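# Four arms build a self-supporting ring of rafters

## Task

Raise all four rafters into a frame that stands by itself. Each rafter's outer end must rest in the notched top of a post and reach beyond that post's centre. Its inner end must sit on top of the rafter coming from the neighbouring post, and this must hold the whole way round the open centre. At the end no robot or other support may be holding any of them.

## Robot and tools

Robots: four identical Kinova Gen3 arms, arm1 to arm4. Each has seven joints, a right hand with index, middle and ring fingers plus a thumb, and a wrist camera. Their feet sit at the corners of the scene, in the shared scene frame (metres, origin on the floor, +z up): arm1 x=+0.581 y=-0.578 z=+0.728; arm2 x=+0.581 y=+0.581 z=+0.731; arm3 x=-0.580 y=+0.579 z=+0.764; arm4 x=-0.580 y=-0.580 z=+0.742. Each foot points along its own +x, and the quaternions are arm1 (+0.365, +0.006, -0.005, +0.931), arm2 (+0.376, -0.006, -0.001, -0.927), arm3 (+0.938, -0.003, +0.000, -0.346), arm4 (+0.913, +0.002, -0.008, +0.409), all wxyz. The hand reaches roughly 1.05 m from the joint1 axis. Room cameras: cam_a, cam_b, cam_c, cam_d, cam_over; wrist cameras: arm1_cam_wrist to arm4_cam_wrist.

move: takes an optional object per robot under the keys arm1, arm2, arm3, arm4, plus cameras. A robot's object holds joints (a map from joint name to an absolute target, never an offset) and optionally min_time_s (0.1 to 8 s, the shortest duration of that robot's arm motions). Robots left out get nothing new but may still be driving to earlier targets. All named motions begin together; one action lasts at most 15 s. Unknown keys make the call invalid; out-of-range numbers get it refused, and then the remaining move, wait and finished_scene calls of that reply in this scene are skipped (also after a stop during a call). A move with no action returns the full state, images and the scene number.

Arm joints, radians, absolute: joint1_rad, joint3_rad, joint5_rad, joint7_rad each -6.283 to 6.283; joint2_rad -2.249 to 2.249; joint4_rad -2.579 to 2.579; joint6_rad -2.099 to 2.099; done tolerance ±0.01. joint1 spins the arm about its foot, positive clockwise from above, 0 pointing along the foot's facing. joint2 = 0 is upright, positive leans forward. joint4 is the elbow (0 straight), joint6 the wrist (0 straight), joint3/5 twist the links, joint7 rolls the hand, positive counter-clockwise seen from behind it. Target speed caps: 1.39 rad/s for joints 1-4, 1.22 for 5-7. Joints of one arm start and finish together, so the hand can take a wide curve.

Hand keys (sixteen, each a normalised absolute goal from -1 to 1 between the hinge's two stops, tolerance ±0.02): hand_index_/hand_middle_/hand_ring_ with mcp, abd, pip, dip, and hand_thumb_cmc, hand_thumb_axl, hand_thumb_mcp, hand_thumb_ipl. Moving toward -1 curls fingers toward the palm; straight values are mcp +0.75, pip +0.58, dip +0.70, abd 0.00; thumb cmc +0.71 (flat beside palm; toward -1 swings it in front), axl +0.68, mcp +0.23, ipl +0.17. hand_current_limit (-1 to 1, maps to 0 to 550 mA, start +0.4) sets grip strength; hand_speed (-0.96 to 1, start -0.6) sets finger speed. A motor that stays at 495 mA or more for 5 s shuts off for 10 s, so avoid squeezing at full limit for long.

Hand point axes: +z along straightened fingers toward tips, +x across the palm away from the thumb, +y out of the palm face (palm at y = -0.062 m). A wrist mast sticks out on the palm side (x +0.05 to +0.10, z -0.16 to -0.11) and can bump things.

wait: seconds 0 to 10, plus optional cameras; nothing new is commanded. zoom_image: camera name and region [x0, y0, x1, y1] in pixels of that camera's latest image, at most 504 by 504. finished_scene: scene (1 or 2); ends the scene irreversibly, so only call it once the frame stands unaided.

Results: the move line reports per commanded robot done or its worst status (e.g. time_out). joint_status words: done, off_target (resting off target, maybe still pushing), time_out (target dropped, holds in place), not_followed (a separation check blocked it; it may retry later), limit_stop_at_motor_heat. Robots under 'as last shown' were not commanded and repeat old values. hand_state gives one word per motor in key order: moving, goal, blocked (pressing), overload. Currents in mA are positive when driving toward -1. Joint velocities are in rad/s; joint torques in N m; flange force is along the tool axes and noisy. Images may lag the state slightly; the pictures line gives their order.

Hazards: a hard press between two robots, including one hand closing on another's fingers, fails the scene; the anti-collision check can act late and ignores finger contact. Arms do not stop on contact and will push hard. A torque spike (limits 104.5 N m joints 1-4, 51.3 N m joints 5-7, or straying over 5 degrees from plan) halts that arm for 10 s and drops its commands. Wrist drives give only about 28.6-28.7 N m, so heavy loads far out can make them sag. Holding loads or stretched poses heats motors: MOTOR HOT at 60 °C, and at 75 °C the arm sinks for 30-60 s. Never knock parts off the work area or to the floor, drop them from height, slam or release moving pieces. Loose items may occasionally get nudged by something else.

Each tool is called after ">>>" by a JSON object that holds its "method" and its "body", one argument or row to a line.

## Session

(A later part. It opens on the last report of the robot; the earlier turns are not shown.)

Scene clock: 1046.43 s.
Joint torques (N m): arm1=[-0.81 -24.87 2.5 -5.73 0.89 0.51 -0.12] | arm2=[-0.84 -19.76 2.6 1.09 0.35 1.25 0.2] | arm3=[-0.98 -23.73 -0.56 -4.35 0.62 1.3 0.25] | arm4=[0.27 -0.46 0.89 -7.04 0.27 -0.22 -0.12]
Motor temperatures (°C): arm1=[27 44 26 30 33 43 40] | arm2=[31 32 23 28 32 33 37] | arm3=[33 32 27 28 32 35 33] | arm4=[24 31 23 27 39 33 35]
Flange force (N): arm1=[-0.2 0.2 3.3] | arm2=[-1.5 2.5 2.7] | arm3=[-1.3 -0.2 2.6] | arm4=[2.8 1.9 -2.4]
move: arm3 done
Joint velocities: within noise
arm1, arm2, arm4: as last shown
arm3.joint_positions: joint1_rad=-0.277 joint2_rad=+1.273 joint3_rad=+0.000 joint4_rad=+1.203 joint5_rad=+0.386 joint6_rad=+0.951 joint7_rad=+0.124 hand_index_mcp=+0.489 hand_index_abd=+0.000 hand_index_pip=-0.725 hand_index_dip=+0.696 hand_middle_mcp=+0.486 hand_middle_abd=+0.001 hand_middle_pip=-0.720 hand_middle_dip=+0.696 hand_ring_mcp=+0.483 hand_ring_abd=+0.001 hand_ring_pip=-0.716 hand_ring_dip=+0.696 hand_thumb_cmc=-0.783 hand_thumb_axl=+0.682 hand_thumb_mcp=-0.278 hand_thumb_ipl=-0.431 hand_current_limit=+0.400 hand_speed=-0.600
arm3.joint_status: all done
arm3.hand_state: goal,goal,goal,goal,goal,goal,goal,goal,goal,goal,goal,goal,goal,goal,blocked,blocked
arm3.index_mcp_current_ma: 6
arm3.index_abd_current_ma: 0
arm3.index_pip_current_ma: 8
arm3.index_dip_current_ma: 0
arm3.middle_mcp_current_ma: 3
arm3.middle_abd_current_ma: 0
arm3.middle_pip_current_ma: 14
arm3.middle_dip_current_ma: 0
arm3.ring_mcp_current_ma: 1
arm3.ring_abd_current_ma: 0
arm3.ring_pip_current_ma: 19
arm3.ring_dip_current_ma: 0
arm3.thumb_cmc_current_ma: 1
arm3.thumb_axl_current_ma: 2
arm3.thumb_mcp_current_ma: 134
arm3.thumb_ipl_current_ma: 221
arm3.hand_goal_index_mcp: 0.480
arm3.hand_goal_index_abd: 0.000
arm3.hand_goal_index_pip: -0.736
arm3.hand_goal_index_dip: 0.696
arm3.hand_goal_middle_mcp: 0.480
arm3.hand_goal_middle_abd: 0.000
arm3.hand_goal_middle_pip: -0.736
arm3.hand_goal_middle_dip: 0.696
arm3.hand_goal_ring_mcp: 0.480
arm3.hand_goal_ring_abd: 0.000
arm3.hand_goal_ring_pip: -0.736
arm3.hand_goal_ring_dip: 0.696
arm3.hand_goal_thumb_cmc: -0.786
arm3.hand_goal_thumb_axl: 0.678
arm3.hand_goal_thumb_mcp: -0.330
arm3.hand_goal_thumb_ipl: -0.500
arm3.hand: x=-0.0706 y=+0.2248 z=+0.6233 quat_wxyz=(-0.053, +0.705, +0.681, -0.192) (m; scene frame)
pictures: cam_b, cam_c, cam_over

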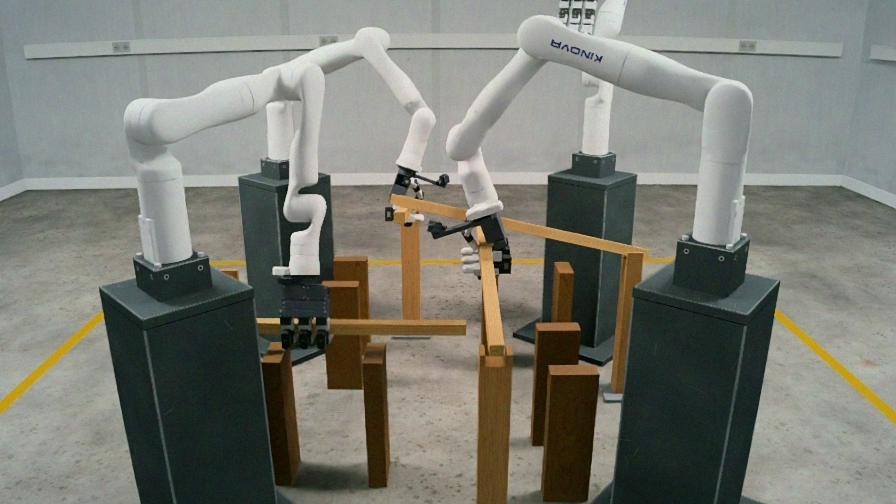

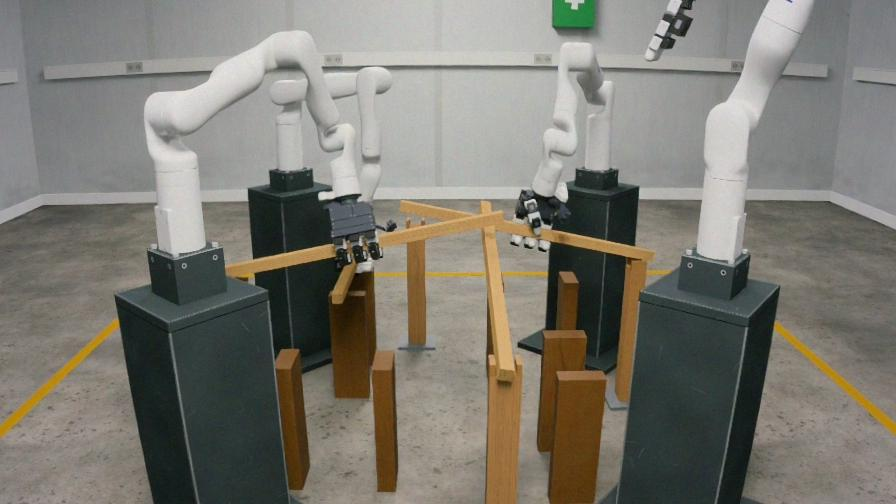

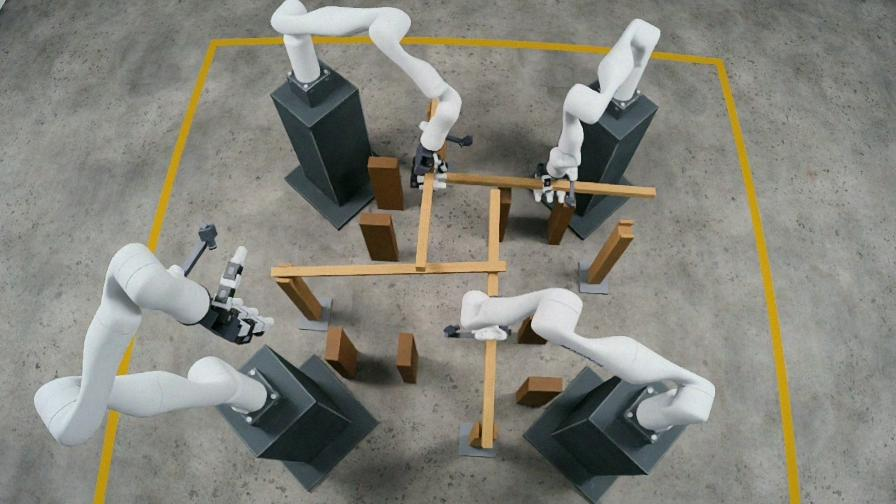

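>>> {"method": "move", "body": {
  "arm3": {"joints":{"joint1_rad":-0.2797,"joint2_rad":1.3222,"joint3_rad":0,"joint4_rad":1.1632,"joint5_rad":0.3876,"joint6_rad":0.9422,"joint7_rad":0.1179},"min_time_s":2},
  "cameras": ["cam_a","cam_b","cam_d"]
}}

>>> {"method": "zoom_image", "body": {
  "camera": "cam_b",
  "region": [440, 280, 540, 400]
}}

Scene clock: 1088.07 s.
Joint torques (N m): arm1=[-0.86 -24.88 2.47 -5.73 0.88 0.51 -0.12] | arm2=[-0.84 -19.69 2.61 1.07 0.33 1.26 0.19] | arm3=[-1.01 -23.95 -0.55 -4.3 0.61 1.25 0.29] | arm4=[0.31 -0.45 0.88 -7.03 0.31 -0.26 -0.21]
Motor temperatures (°C): arm1=[27 43 26 30 33 43 40] | arm2=[31 32 23 28 32 33 37] | arm3=[33 32 27 28 32 35 33] | arm4=[24 30 23 27 39 33 35]
Flange force (N): arm1=[-0.3 0.2 3.3] | arm2=[-1.4 2.4 2.6] | arm3=[-1.2 -0.1 2.6] | arm4=[2.5 1.8 -2.6]
move: arm3 done
Joint velocities: within noise
arm1, arm2, arm4: as last shown
arm3.joint_positions: joint1_rad=-0.280 joint2_rad=+1.322 joint3_rad=+0.000 joint4_rad=+1.163 joint5_rad=+0.388 joint6_rad=+0.942 joint7_rad=+0.118 hand_index_mcp=+0.489 hand_index_abd=+0.000 hand_index_pip=-0.725 hand_index_dip=+0.696 hand_middle_mcp=+0.486 hand_middle_abd=+0.001 hand_middle_pip=-0.720 hand_middle_dip=+0.696 hand_ring_mcp=+0.483 hand_ring_abd=+0.001 hand_ring_pip=-0.716 hand_ring_dip=+0.696 hand_thumb_cmc=-0.783 hand_thumb_axl=+0.682 hand_thumb_mcp=-0.278 hand_thumb_ipl=-0.431 hand_current_limit=+0.400 hand_speed=-0.600
arm3.joint_status: all done
arm3.hand_state: goal,goal,goal,goal,goal,goal,goal,goal,goal,goal,goal,goal,goal,goal,blocked,blocked
arm3.index_mcp_current_ma: 6
arm3.index_abd_current_ma: 0
arm3.index_pip_current_ma: 8
arm3.index_dip_current_ma: 0
arm3.middle_mcp_current_ma: 3
arm3.middle_abd_current_ma: 0
arm3.middle_pip_current_ma: 14
arm3.middle_dip_current_ma: 0
arm3.ring_mcp_current_ma: 1
arm3.ring_abd_current_ma: 0
arm3.ring_pip_current_ma: 19
arm3.ring_dip_current_ma: 0
arm3.thumb_cmc_current_ma: 1
arm3.thumb_axl_current_ma: 2
arm3.thumb_mcp_current_ma: 134
arm3.thumb_ipl_current_ma: 221
arm3.hand_goal_index_mcp: 0.480
arm3.hand_goal_index_abd: 0.000
arm3.hand_goal_index_pip: -0.736
arm3.hand_goal_index_dip: 0.696
arm3.hand_goal_middle_mcp: 0.480
arm3.hand_goal_middle_abd: 0.000
arm3.hand_goal_middle_pip: -0.736
arm3.hand_goal_middle_dip: 0.696
arm3.hand_goal_ring_mcp: 0.480
arm3.hand_goal_ring_abd: 0.000
arm3.hand_goal_ring_pip: -0.736
arm3.hand_goal_ring_dip: 0.696
arm3.hand_goal_thumb_cmc: -0.786
arm3.hand_goal_thumb_axl: 0.678
arm3.hand_goal_thumb_mcp: -0.330
arm3.hand_goal_thumb_ipl: -0.500
arm3.hand: x=-0.0671 y=+0.2248 z=+0.6013 quat_wxyz=(-0.053, +0.705, +0.681, -0.192) (m; scene frame)
pictures: cam_a, cam_b, cam_d

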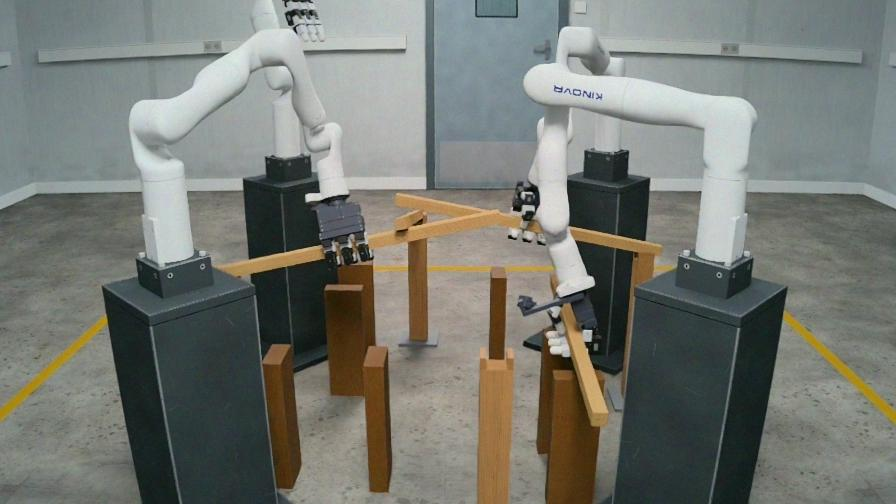

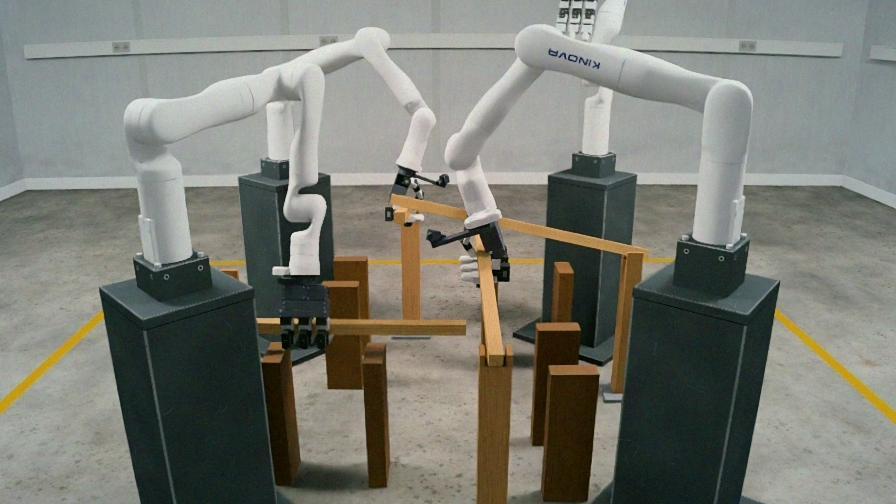

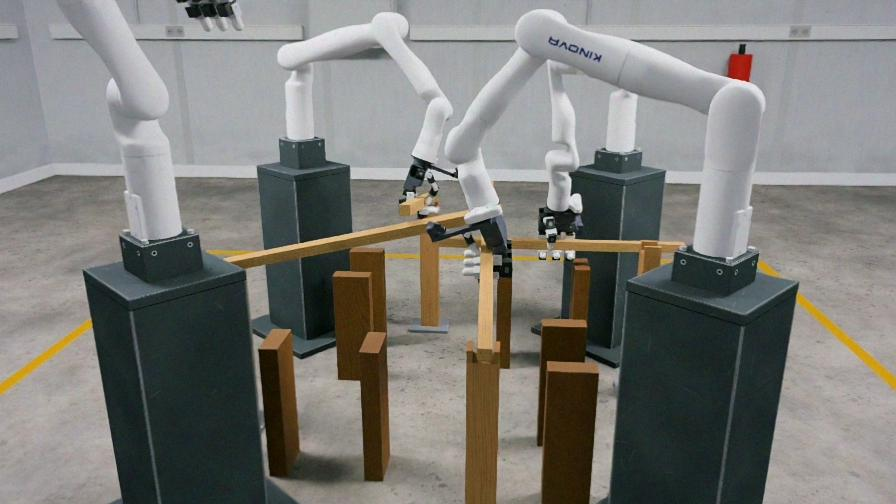

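Scaled by 4.200 from the camera's 896x504 image, which has a finer 1280x720 frame.

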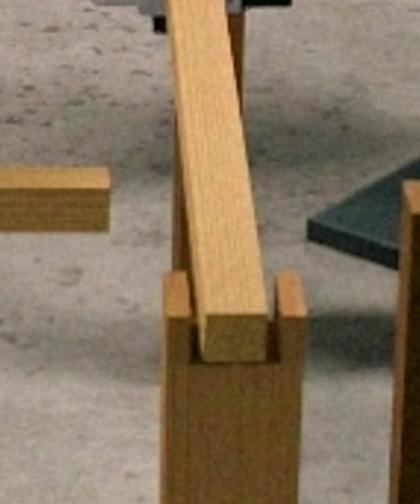

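>>> {"method": "move", "body": {
  "arm3": {"joints":{"joint1_rad":-0.2798,"joint2_rad":1.3546,"joint3_rad":0,"joint4_rad":1.1435,"joint5_rad":0.3910,"joint6_rad":0.9305,"joint7_rad":0.1118},"min_time_s":2},
  "cameras": ["cam_a","cam_b","cam_c"]
}}

>>> {"method": "zoom_image", "body": {
  "camera": "cam_b",
  "region": [440, 280, 540, 400]
}}

>>> {"method": "zoom_image", "body": {
  "camera": "cam_a",
  "region": [380, 180, 520, 280]
}}

>>> {"method": "zoom_image", "body": {
  "camera": "cam_a",
  "region": [580, 220, 700, 300]
}}

Scene clock: 1101.53 s.
Joint torques (N m): arm1=[-0.83 -24.92 2.47 -5.71 0.89 0.54 -0.12] | arm2=[-0.85 -19.68 2.59 1.12 0.34 1.26 0.22] | arm3=[-0.97 -23.99 -0.55 -4.18 0.61 1.28 0.27] | arm4=[0.24 -0.41 0.85 -7.1 0.31 -0.2 -0.14]
Motor temperatures (°C): arm1=[27 43 26 30 33 43 40] | arm2=[31 32 23 28 32 33 37] | arm3=[33 32 27 28 32 35 33] | arm4=[24 30 23 28 39 33 35]
Flange force (N): arm1=[-0.2 0.3 3.4] | arm2=[-1.5 2.5 2.6] | arm3=[-1.2 -0.2 2.6] | arm4=[2.7 1.8 -2.1]
move: arm3 done
Joint velocities: within noise
arm1, arm2, arm4: as last shown
arm3.joint_positions: joint1_rad=-0.280 joint2_rad=+1.355 joint3_rad=+0.000 joint4_rad=+1.144 joint5_rad=+0.391 joint6_rad=+0.931 joint7_rad=+0.112 hand_index_mcp=+0.489 hand_index_abd=+0.000 hand_index_pip=-0.725 hand_index_dip=+0.696 hand_middle_mcp=+0.486 hand_middle_abd=+0.001 hand_middle_pip=-0.720 hand_middle_dip=+0.696 hand_ring_mcp=+0.483 hand_ring_abd=+0.001 hand_ring_pip=-0.716 hand_ring_dip=+0.696 hand_thumb_cmc=-0.783 hand_thumb_axl=+0.682 hand_thumb_mcp=-0.278 hand_thumb_ipl=-0.431 hand_current_limit=+0.400 hand_speed=-0.600
arm3.joint_status: all done
arm3.hand_state: goal,goal,goal,goal,goal,goal,goal,goal,goal,goal,goal,goal,goal,goal,blocked,blocked
arm3.index_mcp_current_ma: 6
arm3.index_abd_current_ma: 0
arm3.index_pip_current_ma: 8
arm3.index_dip_current_ma: 0
arm3.middle_mcp_current_ma: 3
arm3.middle_abd_current_ma: 0
arm3.middle_pip_current_ma: 14
arm3.middle_dip_current_ma: 0
arm3.ring_mcp_current_ma: 1
arm3.ring_abd_current_ma: 0
arm3.ring_pip_current_ma: 19
arm3.ring_dip_current_ma: 0
arm3.thumb_cmc_current_ma: 1
arm3.thumb_axl_current_ma: 2
arm3.thumb_mcp_current_ma: 134
arm3.thumb_ipl_current_ma: 221
arm3.hand_goal_index_mcp: 0.480
arm3.hand_goal_index_abd: 0.000
arm3.hand_goal_index_pip: -0.736
arm3.hand_goal_index_dip: 0.696
arm3.hand_goal_middle_mcp: 0.480
arm3.hand_goal_middle_abd: 0.000
arm3.hand_goal_middle_pip: -0.736
arm3.hand_goal_middle_dip: 0.696
arm3.hand_goal_ring_mcp: 0.480
arm3.hand_goal_ring_abd: 0.000
arm3.hand_goal_ring_pip: -0.736
arm3.hand_goal_ring_dip: 0.696
arm3.hand_goal_thumb_cmc: -0.786
arm3.hand_goal_thumb_axl: 0.678
arm3.hand_goal_thumb_mcp: -0.330
arm3.hand_goal_thumb_ipl: -0.500
arm3.hand: x=-0.0672 y=+0.2249 z=+0.5857 quat_wxyz=(-0.053, +0.705, +0.681, -0.192) (m; scene frame)
pictures: cam_a, cam_b, cam_c

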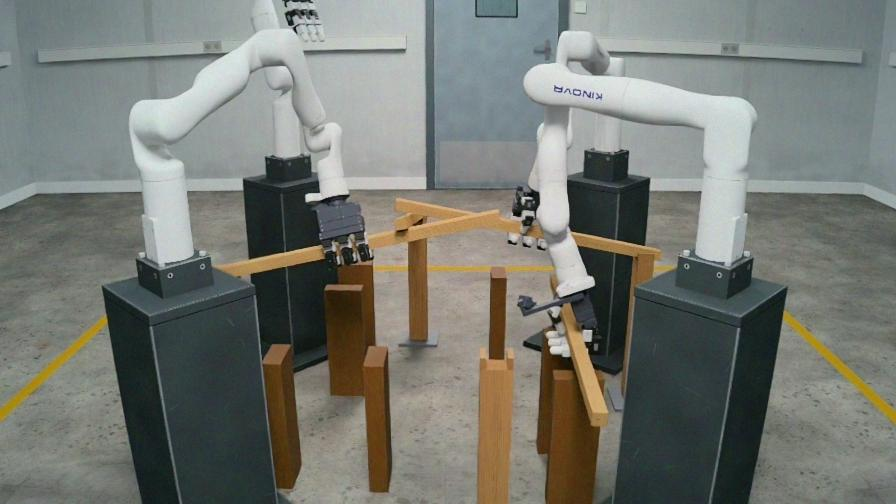

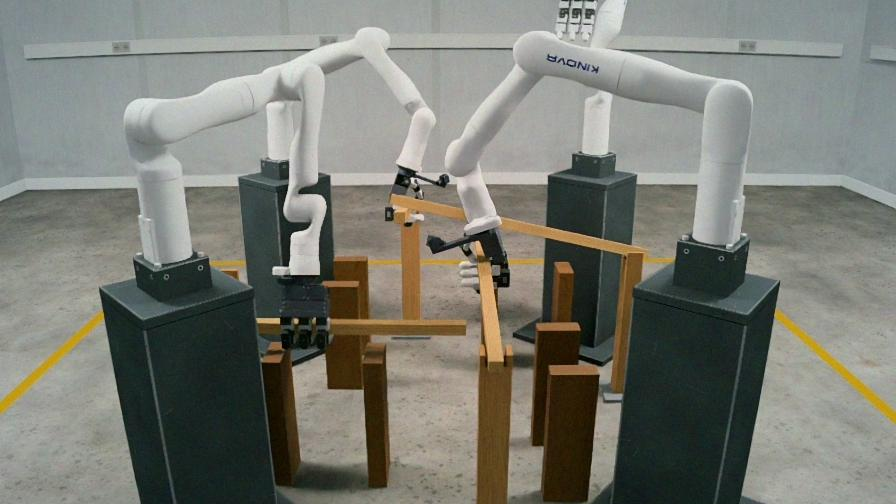

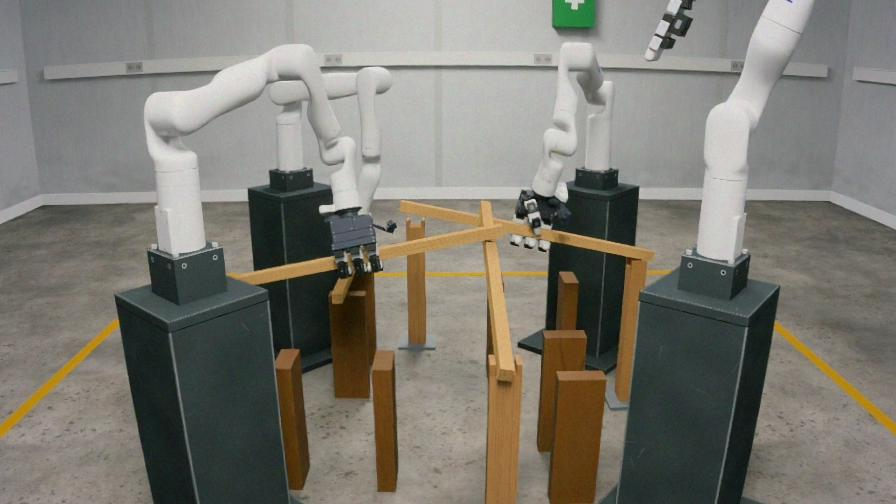

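Scaled by 4.200 from the camera's 896x504 image, which has a finer 1280x720 frame.

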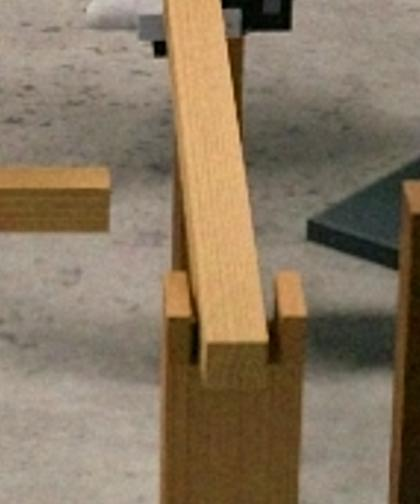

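Scaled by 3.600 from the camera's 896x504 image, which has a finer 1280x720 frame.

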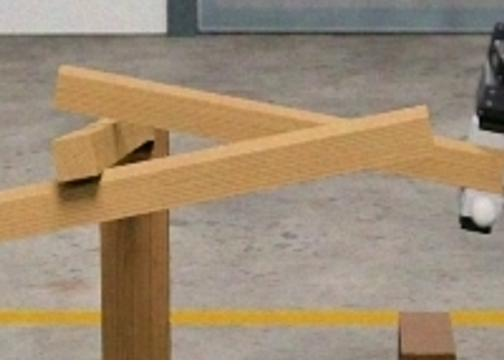

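Scaled by 4.200 from the camera's 896x504 image, which has a finer 1280x720 frame.

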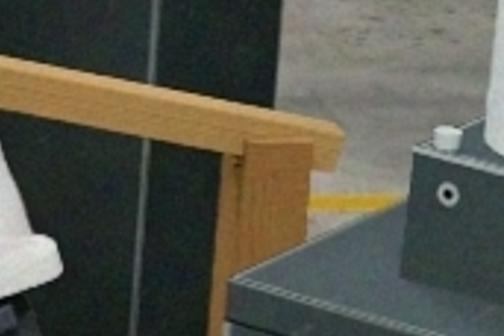

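>>> {"method": "move", "body": {
  "arm3": {"joints":{"joint1_rad":-0.2798,"joint2_rad":1.3600,"joint3_rad":0,"joint4_rad":1.1402,"joint5_rad":0.3916,"joint6_rad":0.9285,"joint7_rad":0.1107},"min_time_s":1}
}}

>>> {"method": "move", "body": {
  "arm3": {"joints":{"joint1_rad":-0.2798,"joint2_rad":1.3629,"joint3_rad":0,"joint4_rad":1.1385,"joint5_rad":0.3919,"joint6_rad":0.9275,"joint7_rad":0.1102},"min_time_s":1},
  "cameras": ["cam_a","cam_b"]
}}

>>> {"method": "zoom_image", "body": {
  "camera": "cam_a",
  "region": [580, 220, 700, 300]
}}

>>> {"method": "zoom_image", "body": {
  "camera": "cam_b",
  "region": [380, 180, 520, 280]
}}

Scene clock: 1111.17 s.
Joint torques (N m): arm1=[-0.83 -24.89 2.51 -5.74 0.92 0.54 -0.12] | arm2=[-0.89 -19.68 2.62 1.09 0.34 1.29 0.19] | arm3=[-1.03 -23.85 -0.58 -4.25 0.59 1.27 0.2] | arm4=[0.23 -0.49 0.89 -7.08 0.27 -0.22 -0.17]
Motor temperatures (°C): arm1=[27 43 26 30 33 43 40] | arm2=[31 32 23 28 32 33 37] | arm3=[33 32 27 28 32 35 33] | arm4=[24 30 23 28 39 33 35]
Flange force (N): arm1=[-0.2 0.1 3.3] | arm2=[-1.5 2.4 2.6] | arm3=[-1.2 -0.8 2.4] | arm4=[2.7 1.9 -2.3]
move: arm3 done
Joint velocities: within noise
arm1, arm2, arm4: as last shown
arm3.joint_positions: joint1_rad=-0.280 joint2_rad=+1.360 joint3_rad=+0.000 joint4_rad=+1.140 joint5_rad=+0.392 joint6_rad=+0.928 joint7_rad=+0.111 hand_index_mcp=+0.489 hand_index_abd=+0.000 hand_index_pip=-0.725 hand_index_dip=+0.696 hand_middle_mcp=+0.486 hand_middle_abd=+0.001 hand_middle_pip=-0.720 hand_middle_dip=+0.696 hand_ring_mcp=+0.483 hand_ring_abd=+0.001 hand_ring_pip=-0.717 hand_ring_dip=+0.696 hand_thumb_cmc=-0.783 hand_thumb_axl=+0.682 hand_thumb_mcp=-0.278 hand_thumb_ipl=-0.431 hand_current_limit=+0.400 hand_speed=-0.600
arm3.joint_status: all done
arm3.hand_state: goal,goal,goal,goal,goal,goal,goal,goal,goal,goal,goal,goal,goal,goal,blocked,blocked
arm3.index_mcp_current_ma: 6
arm3.index_abd_current_ma: 0
arm3.index_pip_current_ma: 8
arm3.index_dip_current_ma: 0
arm3.middle_mcp_current_ma: 3
arm3.middle_abd_current_ma: 0
arm3.middle_pip_current_ma: 14
arm3.middle_dip_current_ma: 0
arm3.ring_mcp_current_ma: 1
arm3.ring_abd_current_ma: 0
arm3.ring_pip_current_ma: 19
arm3.ring_dip_current_ma: 0
arm3.thumb_cmc_current_ma: 1
arm3.thumb_axl_current_ma: 2
arm3.thumb_mcp_current_ma: 134
arm3.thumb_ipl_current_ma: 221
arm3.hand_goal_index_mcp: 0.480
arm3.hand_goal_index_abd: 0.000
arm3.hand_goal_index_pip: -0.736
arm3.hand_goal_index_dip: 0.696
arm3.hand_goal_middle_mcp: 0.480
arm3.hand_goal_middle_abd: 0.000
arm3.hand_goal_middle_pip: -0.736
arm3.hand_goal_middle_dip: 0.696
arm3.hand_goal_ring_mcp: 0.480
arm3.hand_goal_ring_abd: 0.000
arm3.hand_goal_ring_pip: -0.736
arm3.hand_goal_ring_dip: 0.696
arm3.hand_goal_thumb_cmc: -0.786
arm3.hand_goal_thumb_axl: 0.678
arm3.hand_goal_thumb_mcp: -0.330
arm3.hand_goal_thumb_ipl: -0.500
arm3.hand: x=-0.0672 y=+0.2249 z=+0.5830 quat_wxyz=(-0.053, +0.705, +0.681, -0.192) (m; scene frame)
pictures: none

Scene clock: 1112.47 s.
Joint torques (N m): arm1=[-0.74 -25.44 2.78 -6.03 1.07 0.49 -0.15] | arm2=[-0.82 -19.72 2.64 1.06 0.33 1.28 0.2] | arm3=[-0.85 -22.93 -0.64 -4.07 0.59 1.06 0.21] | arm4=[0.29 -0.49 0.95 -7.11 0.3 -0.22 -0.18]
Motor temperatures (°C): arm1=[27 43 26 30 33 43 40] | arm2=[31 32 23 28 32 33 37] | arm3=[33 32 27 28 32 35 33] | arm4=[24 30 23 28 39 33 35]
Flange force (N): arm1=[0.3 0.3 3.9] | arm2=[-1.3 2.3 2.6] | arm3=[-1.3 -1.3 0.5] | arm4=[2.8 1.9 -2.2]
move: arm3 done
Joint velocities: within noise
arm1, arm2: as last shown
arm1.joint_positions: joint1_rad=-0.347 joint2_rad=+1.256 joint3_rad=+0.000 joint4_rad=+1.242 joint5_rad=+0.415 joint6_rad=+0.944 joint7_rad=+0.066 hand_index_mcp=+0.503 hand_index_abd=-0.011 hand_index_pip=-0.724 hand_index_dip=+0.696 hand_middle_mcp=+0.490 hand_middle_abd=-0.001 hand_middle_pip=-0.729 hand_middle_dip=+0.696 hand_ring_mcp=+0.487 hand_ring_abd=+0.000 hand_ring_pip=-0.728 hand_ring_dip=+0.696 hand_thumb_cmc=-0.742 hand_thumb_axl=+0.361 hand_thumb_mcp=-0.286 hand_thumb_ipl=-0.386 hand_current_limit=+0.720 hand_speed=-0.600
arm1.index_mcp_current_ma: 13
arm1.index_abd_current_ma: -2
arm1.index_pip_current_ma: 4
arm1.middle_mcp_current_ma: 3
arm1.thumb_cmc_current_ma: 39
arm3.joint_positions: joint1_rad=-0.280 joint2_rad=+1.363 joint3_rad=+0.000 joint4_rad=+1.139 joint5_rad=+0.392 joint6_rad=+0.928 joint7_rad=+0.110 hand_index_mcp=+0.489 hand_index_abd=-0.001 hand_index_pip=-0.725 hand_index_dip=+0.696 hand_middle_mcp=+0.486 hand_middle_abd=+0.001 hand_middle_pip=-0.726 hand_middle_dip=+0.696 hand_ring_mcp=+0.483 hand_ring_abd=+0.001 hand_ring_pip=-0.728 hand_ring_dip=+0.696 hand_thumb_cmc=-0.783 hand_thumb_axl=+0.682 hand_thumb_mcp=-0.275 hand_thumb_ipl=-0.438 hand_current_limit=+0.400 hand_speed=-0.600
arm3.joint_status: all done
arm3.hand_state: goal,goal,goal,goal,goal,goal,goal,goal,goal,goal,goal,goal,goal,goal,blocked,blocked
arm3.index_mcp_current_ma: 6
arm3.index_abd_current_ma: 0
arm3.index_pip_current_ma: 8
arm3.index_dip_current_ma: 0
arm3.middle_mcp_current_ma: 3
arm3.middle_abd_current_ma: 0
arm3.middle_pip_current_ma: 6
arm3.middle_dip_current_ma: 0
arm3.ring_mcp_current_ma: 1
arm3.ring_abd_current_ma: 0
arm3.ring_pip_current_ma: 5
arm3.ring_dip_current_ma: 0
arm3.thumb_cmc_current_ma: 1
arm3.thumb_axl_current_ma: 2
arm3.thumb_mcp_current_ma: 146
arm3.thumb_ipl_current_ma: 187
arm3.hand_goal_index_mcp: 0.480
arm3.hand_goal_index_abd: 0.000
arm3.hand_goal_index_pip: -0.736
arm3.hand_goal_index_dip: 0.696
arm3.hand_goal_middle_mcp: 0.480
arm3.hand_goal_middle_abd: 0.000
arm3.hand_goal_middle_pip: -0.736
arm3.hand_goal_middle_dip: 0.696
arm3.hand_goal_ring_mcp: 0.480
arm3.hand_goal_ring_abd: 0.000
arm3.hand_goal_ring_pip: -0.736
arm3.hand_goal_ring_dip: 0.696
arm3.hand_goal_thumb_cmc: -0.786
arm3.hand_goal_thumb_axl: 0.678
arm3.hand_goal_thumb_mcp: -0.330
arm3.hand_goal_thumb_ipl: -0.500
arm3.hand: x=-0.0673 y=+0.2249 z=+0.5816 quat_wxyz=(-0.053, +0.705, +0.681, -0.192) (m; scene frame)
arm4.joint_positions: joint1_rad=-0.040 joint2_rad=-0.380 joint3_rad=+0.000 joint4_rad=+1.490 joint5_rad=+0.000 joint6_rad=+1.980 joint7_rad=+0.240 hand_index_mcp=+0.482 hand_index_abd=+0.000 hand_index_pip=+0.576 hand_index_dip=+0.696 hand_middle_mcp=+0.482 hand_middle_abd=+0.000 hand_middle_pip=+0.576 hand_middle_dip=+0.696 hand_ring_mcp=+0.482 hand_ring_abd=+0.002 hand_ring_pip=+0.576 hand_ring_dip=+0.696 hand_thumb_cmc=-0.785 hand_thumb_axl=+0.679 hand_thumb_mcp=+0.216 hand_thumb_ipl=+0.164 hand_current_limit=+0.400 hand_speed=-0.600
arm4.joint_status: not commanded
arm4.hand_state: goal,goal,goal,goal,goal,goal,goal,goal,goal,goal,goal,goal,goal,goal,goal,goal
arm4.index_mcp_current_ma: 4
arm4.index_abd_current_ma: 0
arm4.index_pip_current_ma: -3
arm4.index_dip_current_ma: 0
arm4.middle_mcp_current_ma: 4
arm4.middle_abd_current_ma: 0
arm4.middle_pip_current_ma: -4
arm4.middle_dip_current_ma: 0
arm4.ring_mcp_current_ma: 4
arm4.ring_abd_current_ma: 3
arm4.ring_pip_current_ma: -3
arm4.ring_dip_current_ma: 0
arm4.thumb_cmc_current_ma: 1
arm4.thumb_axl_current_ma: 2
arm4.thumb_mcp_current_ma: -37
arm4.thumb_ipl_current_ma: -13
arm4.hand_goal_index_mcp: 0.480
arm4.hand_goal_index_abd: 0.000
arm4.hand_goal_index_pip: 0.578
arm4.hand_goal_index_dip: 0.696
arm4.hand_goal_middle_mcp: 0.480
arm4.hand_goal_middle_abd: 0.000
arm4.hand_goal_middle_pip: 0.578
arm4.hand_goal_middle_dip: 0.696
arm4.hand_goal_ring_mcp: 0.480
arm4.hand_goal_ring_abd: 0.000
arm4.hand_goal_ring_pip: 0.578
arm4.hand_goal_ring_dip: 0.696
arm4.hand_goal_thumb_cmc: -0.786
arm4.hand_goal_thumb_axl: 0.678
arm4.hand_goal_thumb_mcp: 0.226
arm4.hand_goal_thumb_ipl: 0.168
arm4.hand: x=-0.4200 y=-0.4261 z=+1.2644 quat_wxyz=(+0.016, +0.222, +0.974, +0.030) (m; scene frame)
pictures: cam_a, cam_b

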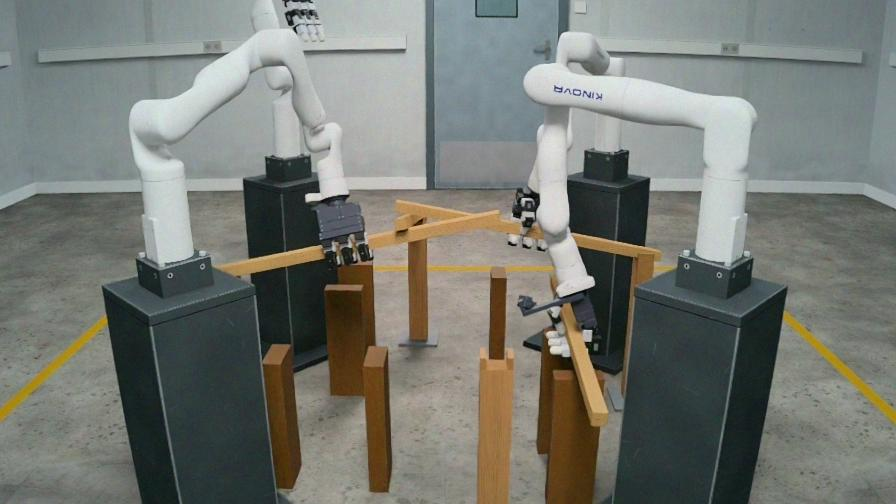

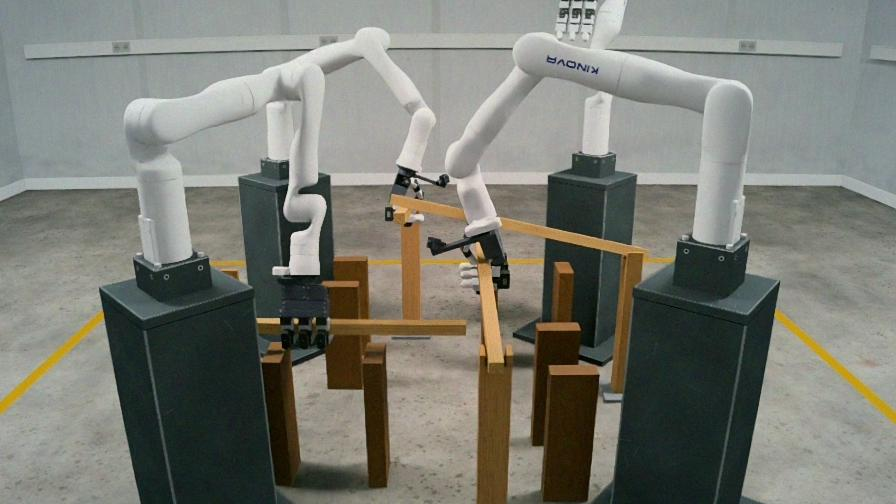

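Scaled by 4.200 from the camera's 896x504 image, which has a finer 1280x720 frame.

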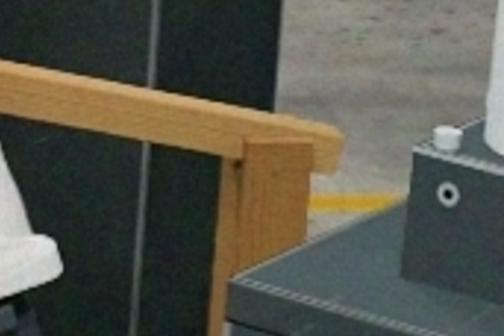

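Scaled by 3.600 from the camera's 896x504 image, which has a finer 1280x720 frame.

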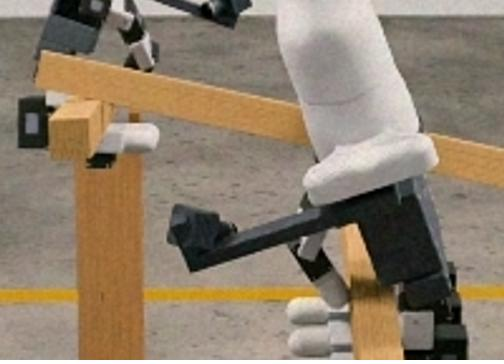

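>>> {"method": "move", "body": {
  "arm3": {"joints":{"hand_speed":-0.85,"hand_thumb_mcp":0.226,"hand_thumb_ipl":0.168}},
  "cameras": []
}}

>>> {"method": "move", "body": {
  "arm3": {"joints":{"hand_index_pip":0.577,"hand_middle_pip":0.577,"hand_ring_pip":0.577}},
  "cameras": ["cam_d","cam_a","cam_b"]
}}

>>> {"method": "zoom_image", "body": {
  "camera": "cam_b",
  "region": [440, 280, 540, 400]
}}

>>> {"method": "zoom_image", "body": {
  "camera": "cam_a",
  "region": [380, 180, 520, 280]
}}

>>> {"method": "zoom_image", "body": {
  "camera": "cam_d",
  "region": [380, 160, 520, 400]
}}

Scene clock: 1124.97 s.
Joint torques (N m): arm1=[-0.6 -25.59 2.91 -6.12 1.15 0.49 -0.17] | arm2=[-0.85 -19.72 2.62 1.07 0.35 1.26 0.18] | arm3=[-0.71 -22.6 -0.42 -3.86 0.62 1.11 0.24] | arm4=[0.24 -0.43 0.88 -7.07 0.29 -0.26 -0.18]
Motor temperatures (°C): arm1=[27 43 26 30 33 43 40] | arm2=[31 32 23 28 32 33 37] | arm3=[33 32 27 28 32 35 33] | arm4=[24 30 23 28 39 33 35]
Flange force (N): arm1=[0.6 0.3 4.1] | arm2=[-1.5 2.4 2.6] | arm3=[-1.3 -1.0 0.0] | arm4=[2.7 1.8 -2.4]
move: arm3 done
Joint velocities: within noise
arm1, arm2, arm4: as last shown
arm1.joint_positions: joint1_rad=-0.347 joint2_rad=+1.256 joint3_rad=+0.000 joint4_rad=+1.242 joint5_rad=+0.415 joint6_rad=+0.944 joint7_rad=+0.066 hand_index_mcp=+0.505 hand_index_abd=-0.012 hand_index_pip=-0.723 hand_index_dip=+0.696 hand_middle_mcp=+0.492 hand_middle_abd=-0.001 hand_middle_pip=-0.729 hand_middle_dip=+0.696 hand_ring_mcp=+0.487 hand_ring_abd=+0.000 hand_ring_pip=-0.728 hand_ring_dip=+0.696 hand_thumb_cmc=-0.741 hand_thumb_axl=+0.361 hand_thumb_mcp=-0.286 hand_thumb_ipl=-0.388 hand_current_limit=+0.720 hand_speed=-0.600
arm1.index_mcp_current_ma: 15
arm1.index_abd_current_ma: -3
arm1.middle_mcp_current_ma: 4
arm1.thumb_cmc_current_ma: 41
arm3.joint_positions: joint1_rad=-0.280 joint2_rad=+1.363 joint3_rad=+0.000 joint4_rad=+1.139 joint5_rad=+0.392 joint6_rad=+0.928 joint7_rad=+0.110 hand_index_mcp=+0.488 hand_index_abd=-0.001 hand_index_pip=-0.726 hand_index_dip=+0.696 hand_middle_mcp=+0.486 hand_middle_abd=+0.001 hand_middle_pip=-0.728 hand_middle_dip=+0.696 hand_ring_mcp=+0.483 hand_ring_abd=+0.001 hand_ring_pip=-0.728 hand_ring_dip=+0.696 hand_thumb_cmc=-0.784 hand_thumb_axl=+0.680 hand_thumb_mcp=+0.215 hand_thumb_ipl=+0.164 hand_current_limit=+0.400 hand_speed=-0.850
arm3.joint_status: all done
arm3.hand_state: goal,goal,goal,goal,goal,goal,goal,goal,goal,goal,goal,goal,goal,goal,goal,goal
arm3.index_mcp_current_ma: 6
arm3.index_abd_current_ma: 0
arm3.index_pip_current_ma: 7
arm3.index_dip_current_ma: 0
arm3.middle_mcp_current_ma: 3
arm3.middle_abd_current_ma: 0
arm3.middle_pip_current_ma: 5
arm3.middle_dip_current_ma: 0
arm3.ring_mcp_current_ma: 1
arm3.ring_abd_current_ma: 0
arm3.ring_pip_current_ma: 5
arm3.ring_dip_current_ma: 0
arm3.thumb_cmc_current_ma: 0
arm3.thumb_axl_current_ma: 1
arm3.thumb_mcp_current_ma: -12
arm3.thumb_ipl_current_ma: -2
arm3.hand_goal_index_mcp: 0.480
arm3.hand_goal_index_abd: 0.000
arm3.hand_goal_index_pip: -0.736
arm3.hand_goal_index_dip: 0.696
arm3.hand_goal_middle_mcp: 0.480
arm3.hand_goal_middle_abd: 0.000
arm3.hand_goal_middle_pip: -0.736
arm3.hand_goal_middle_dip: 0.696
arm3.hand_goal_ring_mcp: 0.480
arm3.hand_goal_ring_abd: 0.000
arm3.hand_goal_ring_pip: -0.736
arm3.hand_goal_ring_dip: 0.696
arm3.hand_goal_thumb_cmc: -0.786
arm3.hand_goal_thumb_axl: 0.678
arm3.hand_goal_thumb_mcp: 0.226
arm3.hand_goal_thumb_ipl: 0.168
arm3.hand: x=-0.0673 y=+0.2249 z=+0.5816 quat_wxyz=(-0.053, +0.705, +0.681, -0.192) (m; scene frame)
pictures: none
No camera images: "cameras" was empty.

Scene clock: 1127.90 s.
Joint torques (N m): arm1=[-0.78 -26.15 2.97 -6.35 1.26 0.43 -0.16] | arm2=[-0.84 -19.7 2.64 1.08 0.35 1.28 0.19] | arm3=[-1.16 -21.87 -1.06 -3.89 0.41 0.83 0.4] | arm4=[0.19 -0.48 0.86 -7.1 0.31 -0.2 -0.21]
Motor temperatures (°C): arm1=[27 43 26 30 33 43 40] | arm2=[31 32 23 28 32 33 37] | arm3=[33 32 27 28 32 35 33] | arm4=[24 30 23 28 39 33 35]
Flange force (N): arm1=[0.6 0.6 4.8] | arm2=[-1.4 2.4 2.6] | arm3=[-1.7 -2.5 -1.2] | arm4=[2.5 1.9 -2.1]
move: arm3 done
Joint velocities: within noise
arm1.joint_positions: joint1_rad=-0.347 joint2_rad=+1.256 joint3_rad=+0.000 joint4_rad=+1.242 joint5_rad=+0.415 joint6_rad=+0.944 joint7_rad=+0.066 hand_index_mcp=+0.510 hand_index_abd=-0.017 hand_index_pip=-0.720 hand_index_dip=+0.696 hand_middle_mcp=+0.494 hand_middle_abd=-0.001 hand_middle_pip=-0.729 hand_middle_dip=+0.696 hand_ring_mcp=+0.487 hand_ring_abd=+0.000 hand_ring_pip=-0.728 hand_ring_dip=+0.696 hand_thumb_cmc=-0.736 hand_thumb_axl=+0.360 hand_thumb_mcp=-0.286 hand_thumb_ipl=-0.393 hand_current_limit=+0.720 hand_speed=-0.600
arm1.joint_status: not commanded
arm1.hand_state: blocked,goal,goal,goal,goal,goal,goal,goal,goal,goal,goal,goal,blocked,blocked,blocked,blocked
arm1.index_mcp_current_ma: 21
arm1.index_abd_current_ma: -5
arm1.index_pip_current_ma: 6
arm1.index_dip_current_ma: 0
arm1.middle_mcp_current_ma: 5
arm1.middle_abd_current_ma: 0
arm1.middle_pip_current_ma: 1
arm1.middle_dip_current_ma: 0
arm1.ring_mcp_current_ma: 2
arm1.ring_abd_current_ma: 0
arm1.ring_pip_current_ma: 2
arm1.ring_dip_current_ma: 0
arm1.thumb_cmc_current_ma: 49
arm1.thumb_axl_current_ma: -13
arm1.thumb_mcp_current_ma: 473
arm1.thumb_ipl_current_ma: 473
arm1.hand_goal_index_mcp: 0.480
arm1.hand_goal_index_abd: 0.000
arm1.hand_goal_index_pip: -0.736
arm1.hand_goal_index_dip: 0.696
arm1.hand_goal_middle_mcp: 0.480
arm1.hand_goal_middle_abd: 0.000
arm1.hand_goal_middle_pip: -0.736
arm1.hand_goal_middle_dip: 0.696
arm1.hand_goal_ring_mcp: 0.480
arm1.hand_goal_ring_abd: 0.000
arm1.hand_goal_ring_pip: -0.736
arm1.hand_goal_ring_dip: 0.696
arm1.hand_goal_thumb_cmc: -0.786
arm1.hand_goal_thumb_axl: 0.380
arm1.hand_goal_thumb_mcp: -0.500
arm1.hand_goal_thumb_ipl: -0.600
arm1.hand: x=+0.0732 y=-0.2334 z=+0.6006 quat_wxyz=(+0.204, -0.677, +0.706, -0.040) (m; scene frame)
arm2, arm4: as last shown
arm3.joint_positions: joint1_rad=-0.280 joint2_rad=+1.363 joint3_rad=+0.000 joint4_rad=+1.139 joint5_rad=+0.392 joint6_rad=+0.928 joint7_rad=+0.110 hand_index_mcp=+0.484 hand_index_abd=-0.001 hand_index_pip=+0.575 hand_index_dip=+0.696 hand_middle_mcp=+0.482 hand_middle_abd=+0.001 hand_middle_pip=+0.575 hand_middle_dip=+0.696 hand_ring_mcp=+0.481 hand_ring_abd=+0.001 hand_ring_pip=+0.574 hand_ring_dip=+0.696 hand_thumb_cmc=-0.784 hand_thumb_axl=+0.680 hand_thumb_mcp=+0.215 hand_thumb_ipl=+0.164 hand_current_limit=+0.400 hand_speed=-0.850
arm3.joint_status: all done
arm3.hand_state: goal,goal,goal,goal,goal,goal,goal,goal,goal,goal,goal,goal,goal,goal,goal,goal
arm3.index_mcp_current_ma: 2
arm3.index_abd_current_ma: 0
arm3.index_pip_current_ma: -1
arm3.index_dip_current_ma: 0
arm3.middle_mcp_current_ma: 1
arm3.middle_abd_current_ma: 0
arm3.middle_pip_current_ma: -1
arm3.middle_dip_current_ma: 0
arm3.ring_mcp_current_ma: 0
arm3.ring_abd_current_ma: 0
arm3.ring_pip_current_ma: -1
arm3.ring_dip_current_ma: 0
arm3.thumb_cmc_current_ma: 0
arm3.thumb_axl_current_ma: 1
arm3.thumb_mcp_current_ma: -12
arm3.thumb_ipl_current_ma: -2
arm3.hand_goal_index_mcp: 0.480
arm3.hand_goal_index_abd: 0.000
arm3.hand_goal_index_pip: 0.578
arm3.hand_goal_index_dip: 0.696
arm3.hand_goal_middle_mcp: 0.480
arm3.hand_goal_middle_abd: 0.000
arm3.hand_goal_middle_pip: 0.578
arm3.hand_goal_middle_dip: 0.696
arm3.hand_goal_ring_mcp: 0.480
arm3.hand_goal_ring_abd: 0.000
arm3.hand_goal_ring_pip: 0.578
arm3.hand_goal_ring_dip: 0.696
arm3.hand_goal_thumb_cmc: -0.786
arm3.hand_goal_thumb_axl: 0.678
arm3.hand_goal_thumb_mcp: 0.226
arm3.hand_goal_thumb_ipl: 0.168
arm3.hand: x=-0.0673 y=+0.2249 z=+0.5816 quat_wxyz=(-0.053, +0.705, +0.681, -0.192) (m; scene frame)
pictures: cam_a, cam_b, cam_d

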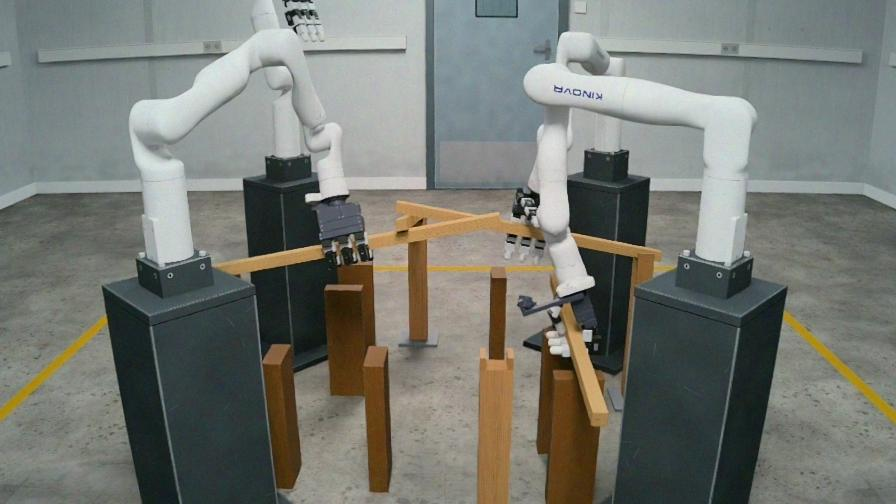

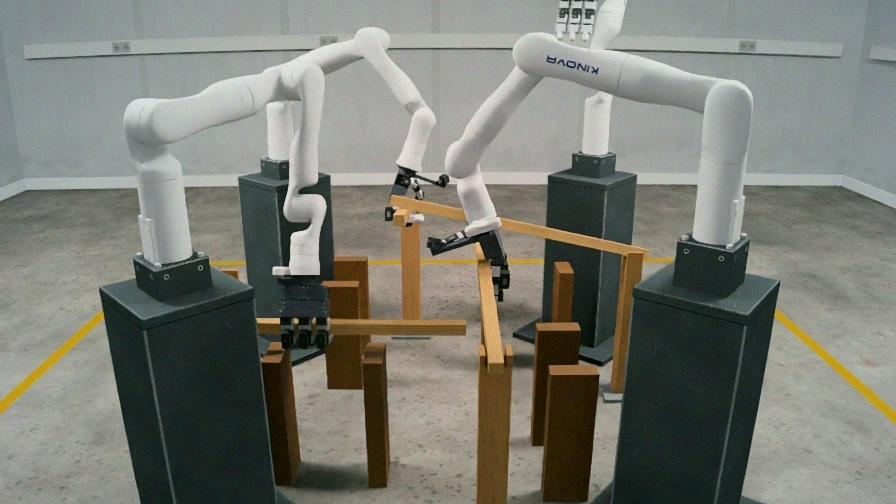

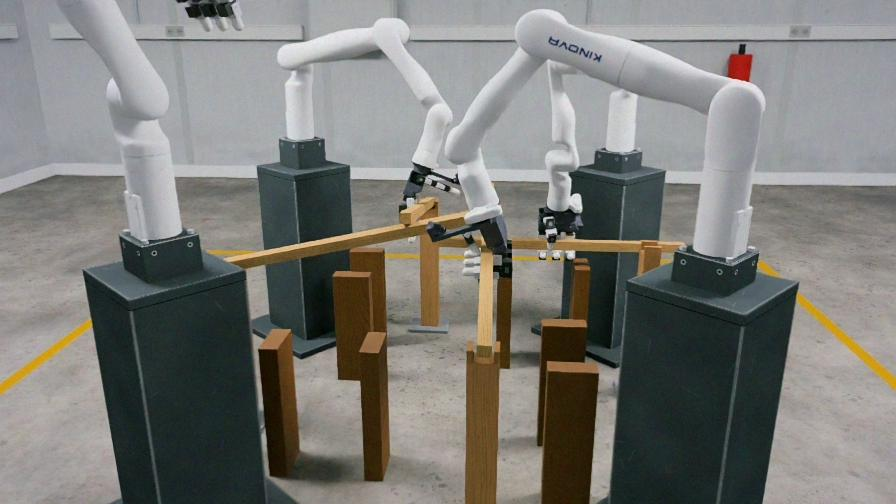

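Scaled by 4.200 from the camera's 896x504 image, which has a finer 1280x720 frame.

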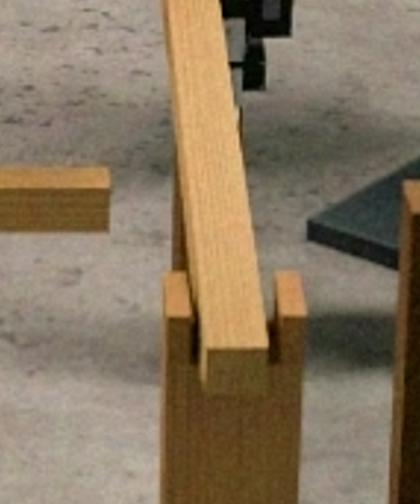

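Scaled by 3.600 from the camera's 896x504 image, which has a finer 1280x720 frame.

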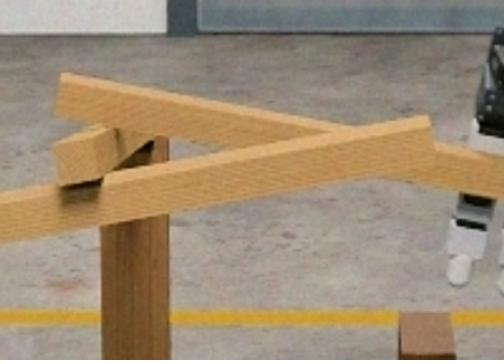

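Scaled by 2.100 from the camera's 896x504 image, which has a finer 1280x720 frame.

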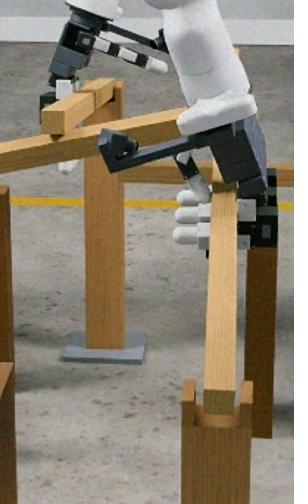

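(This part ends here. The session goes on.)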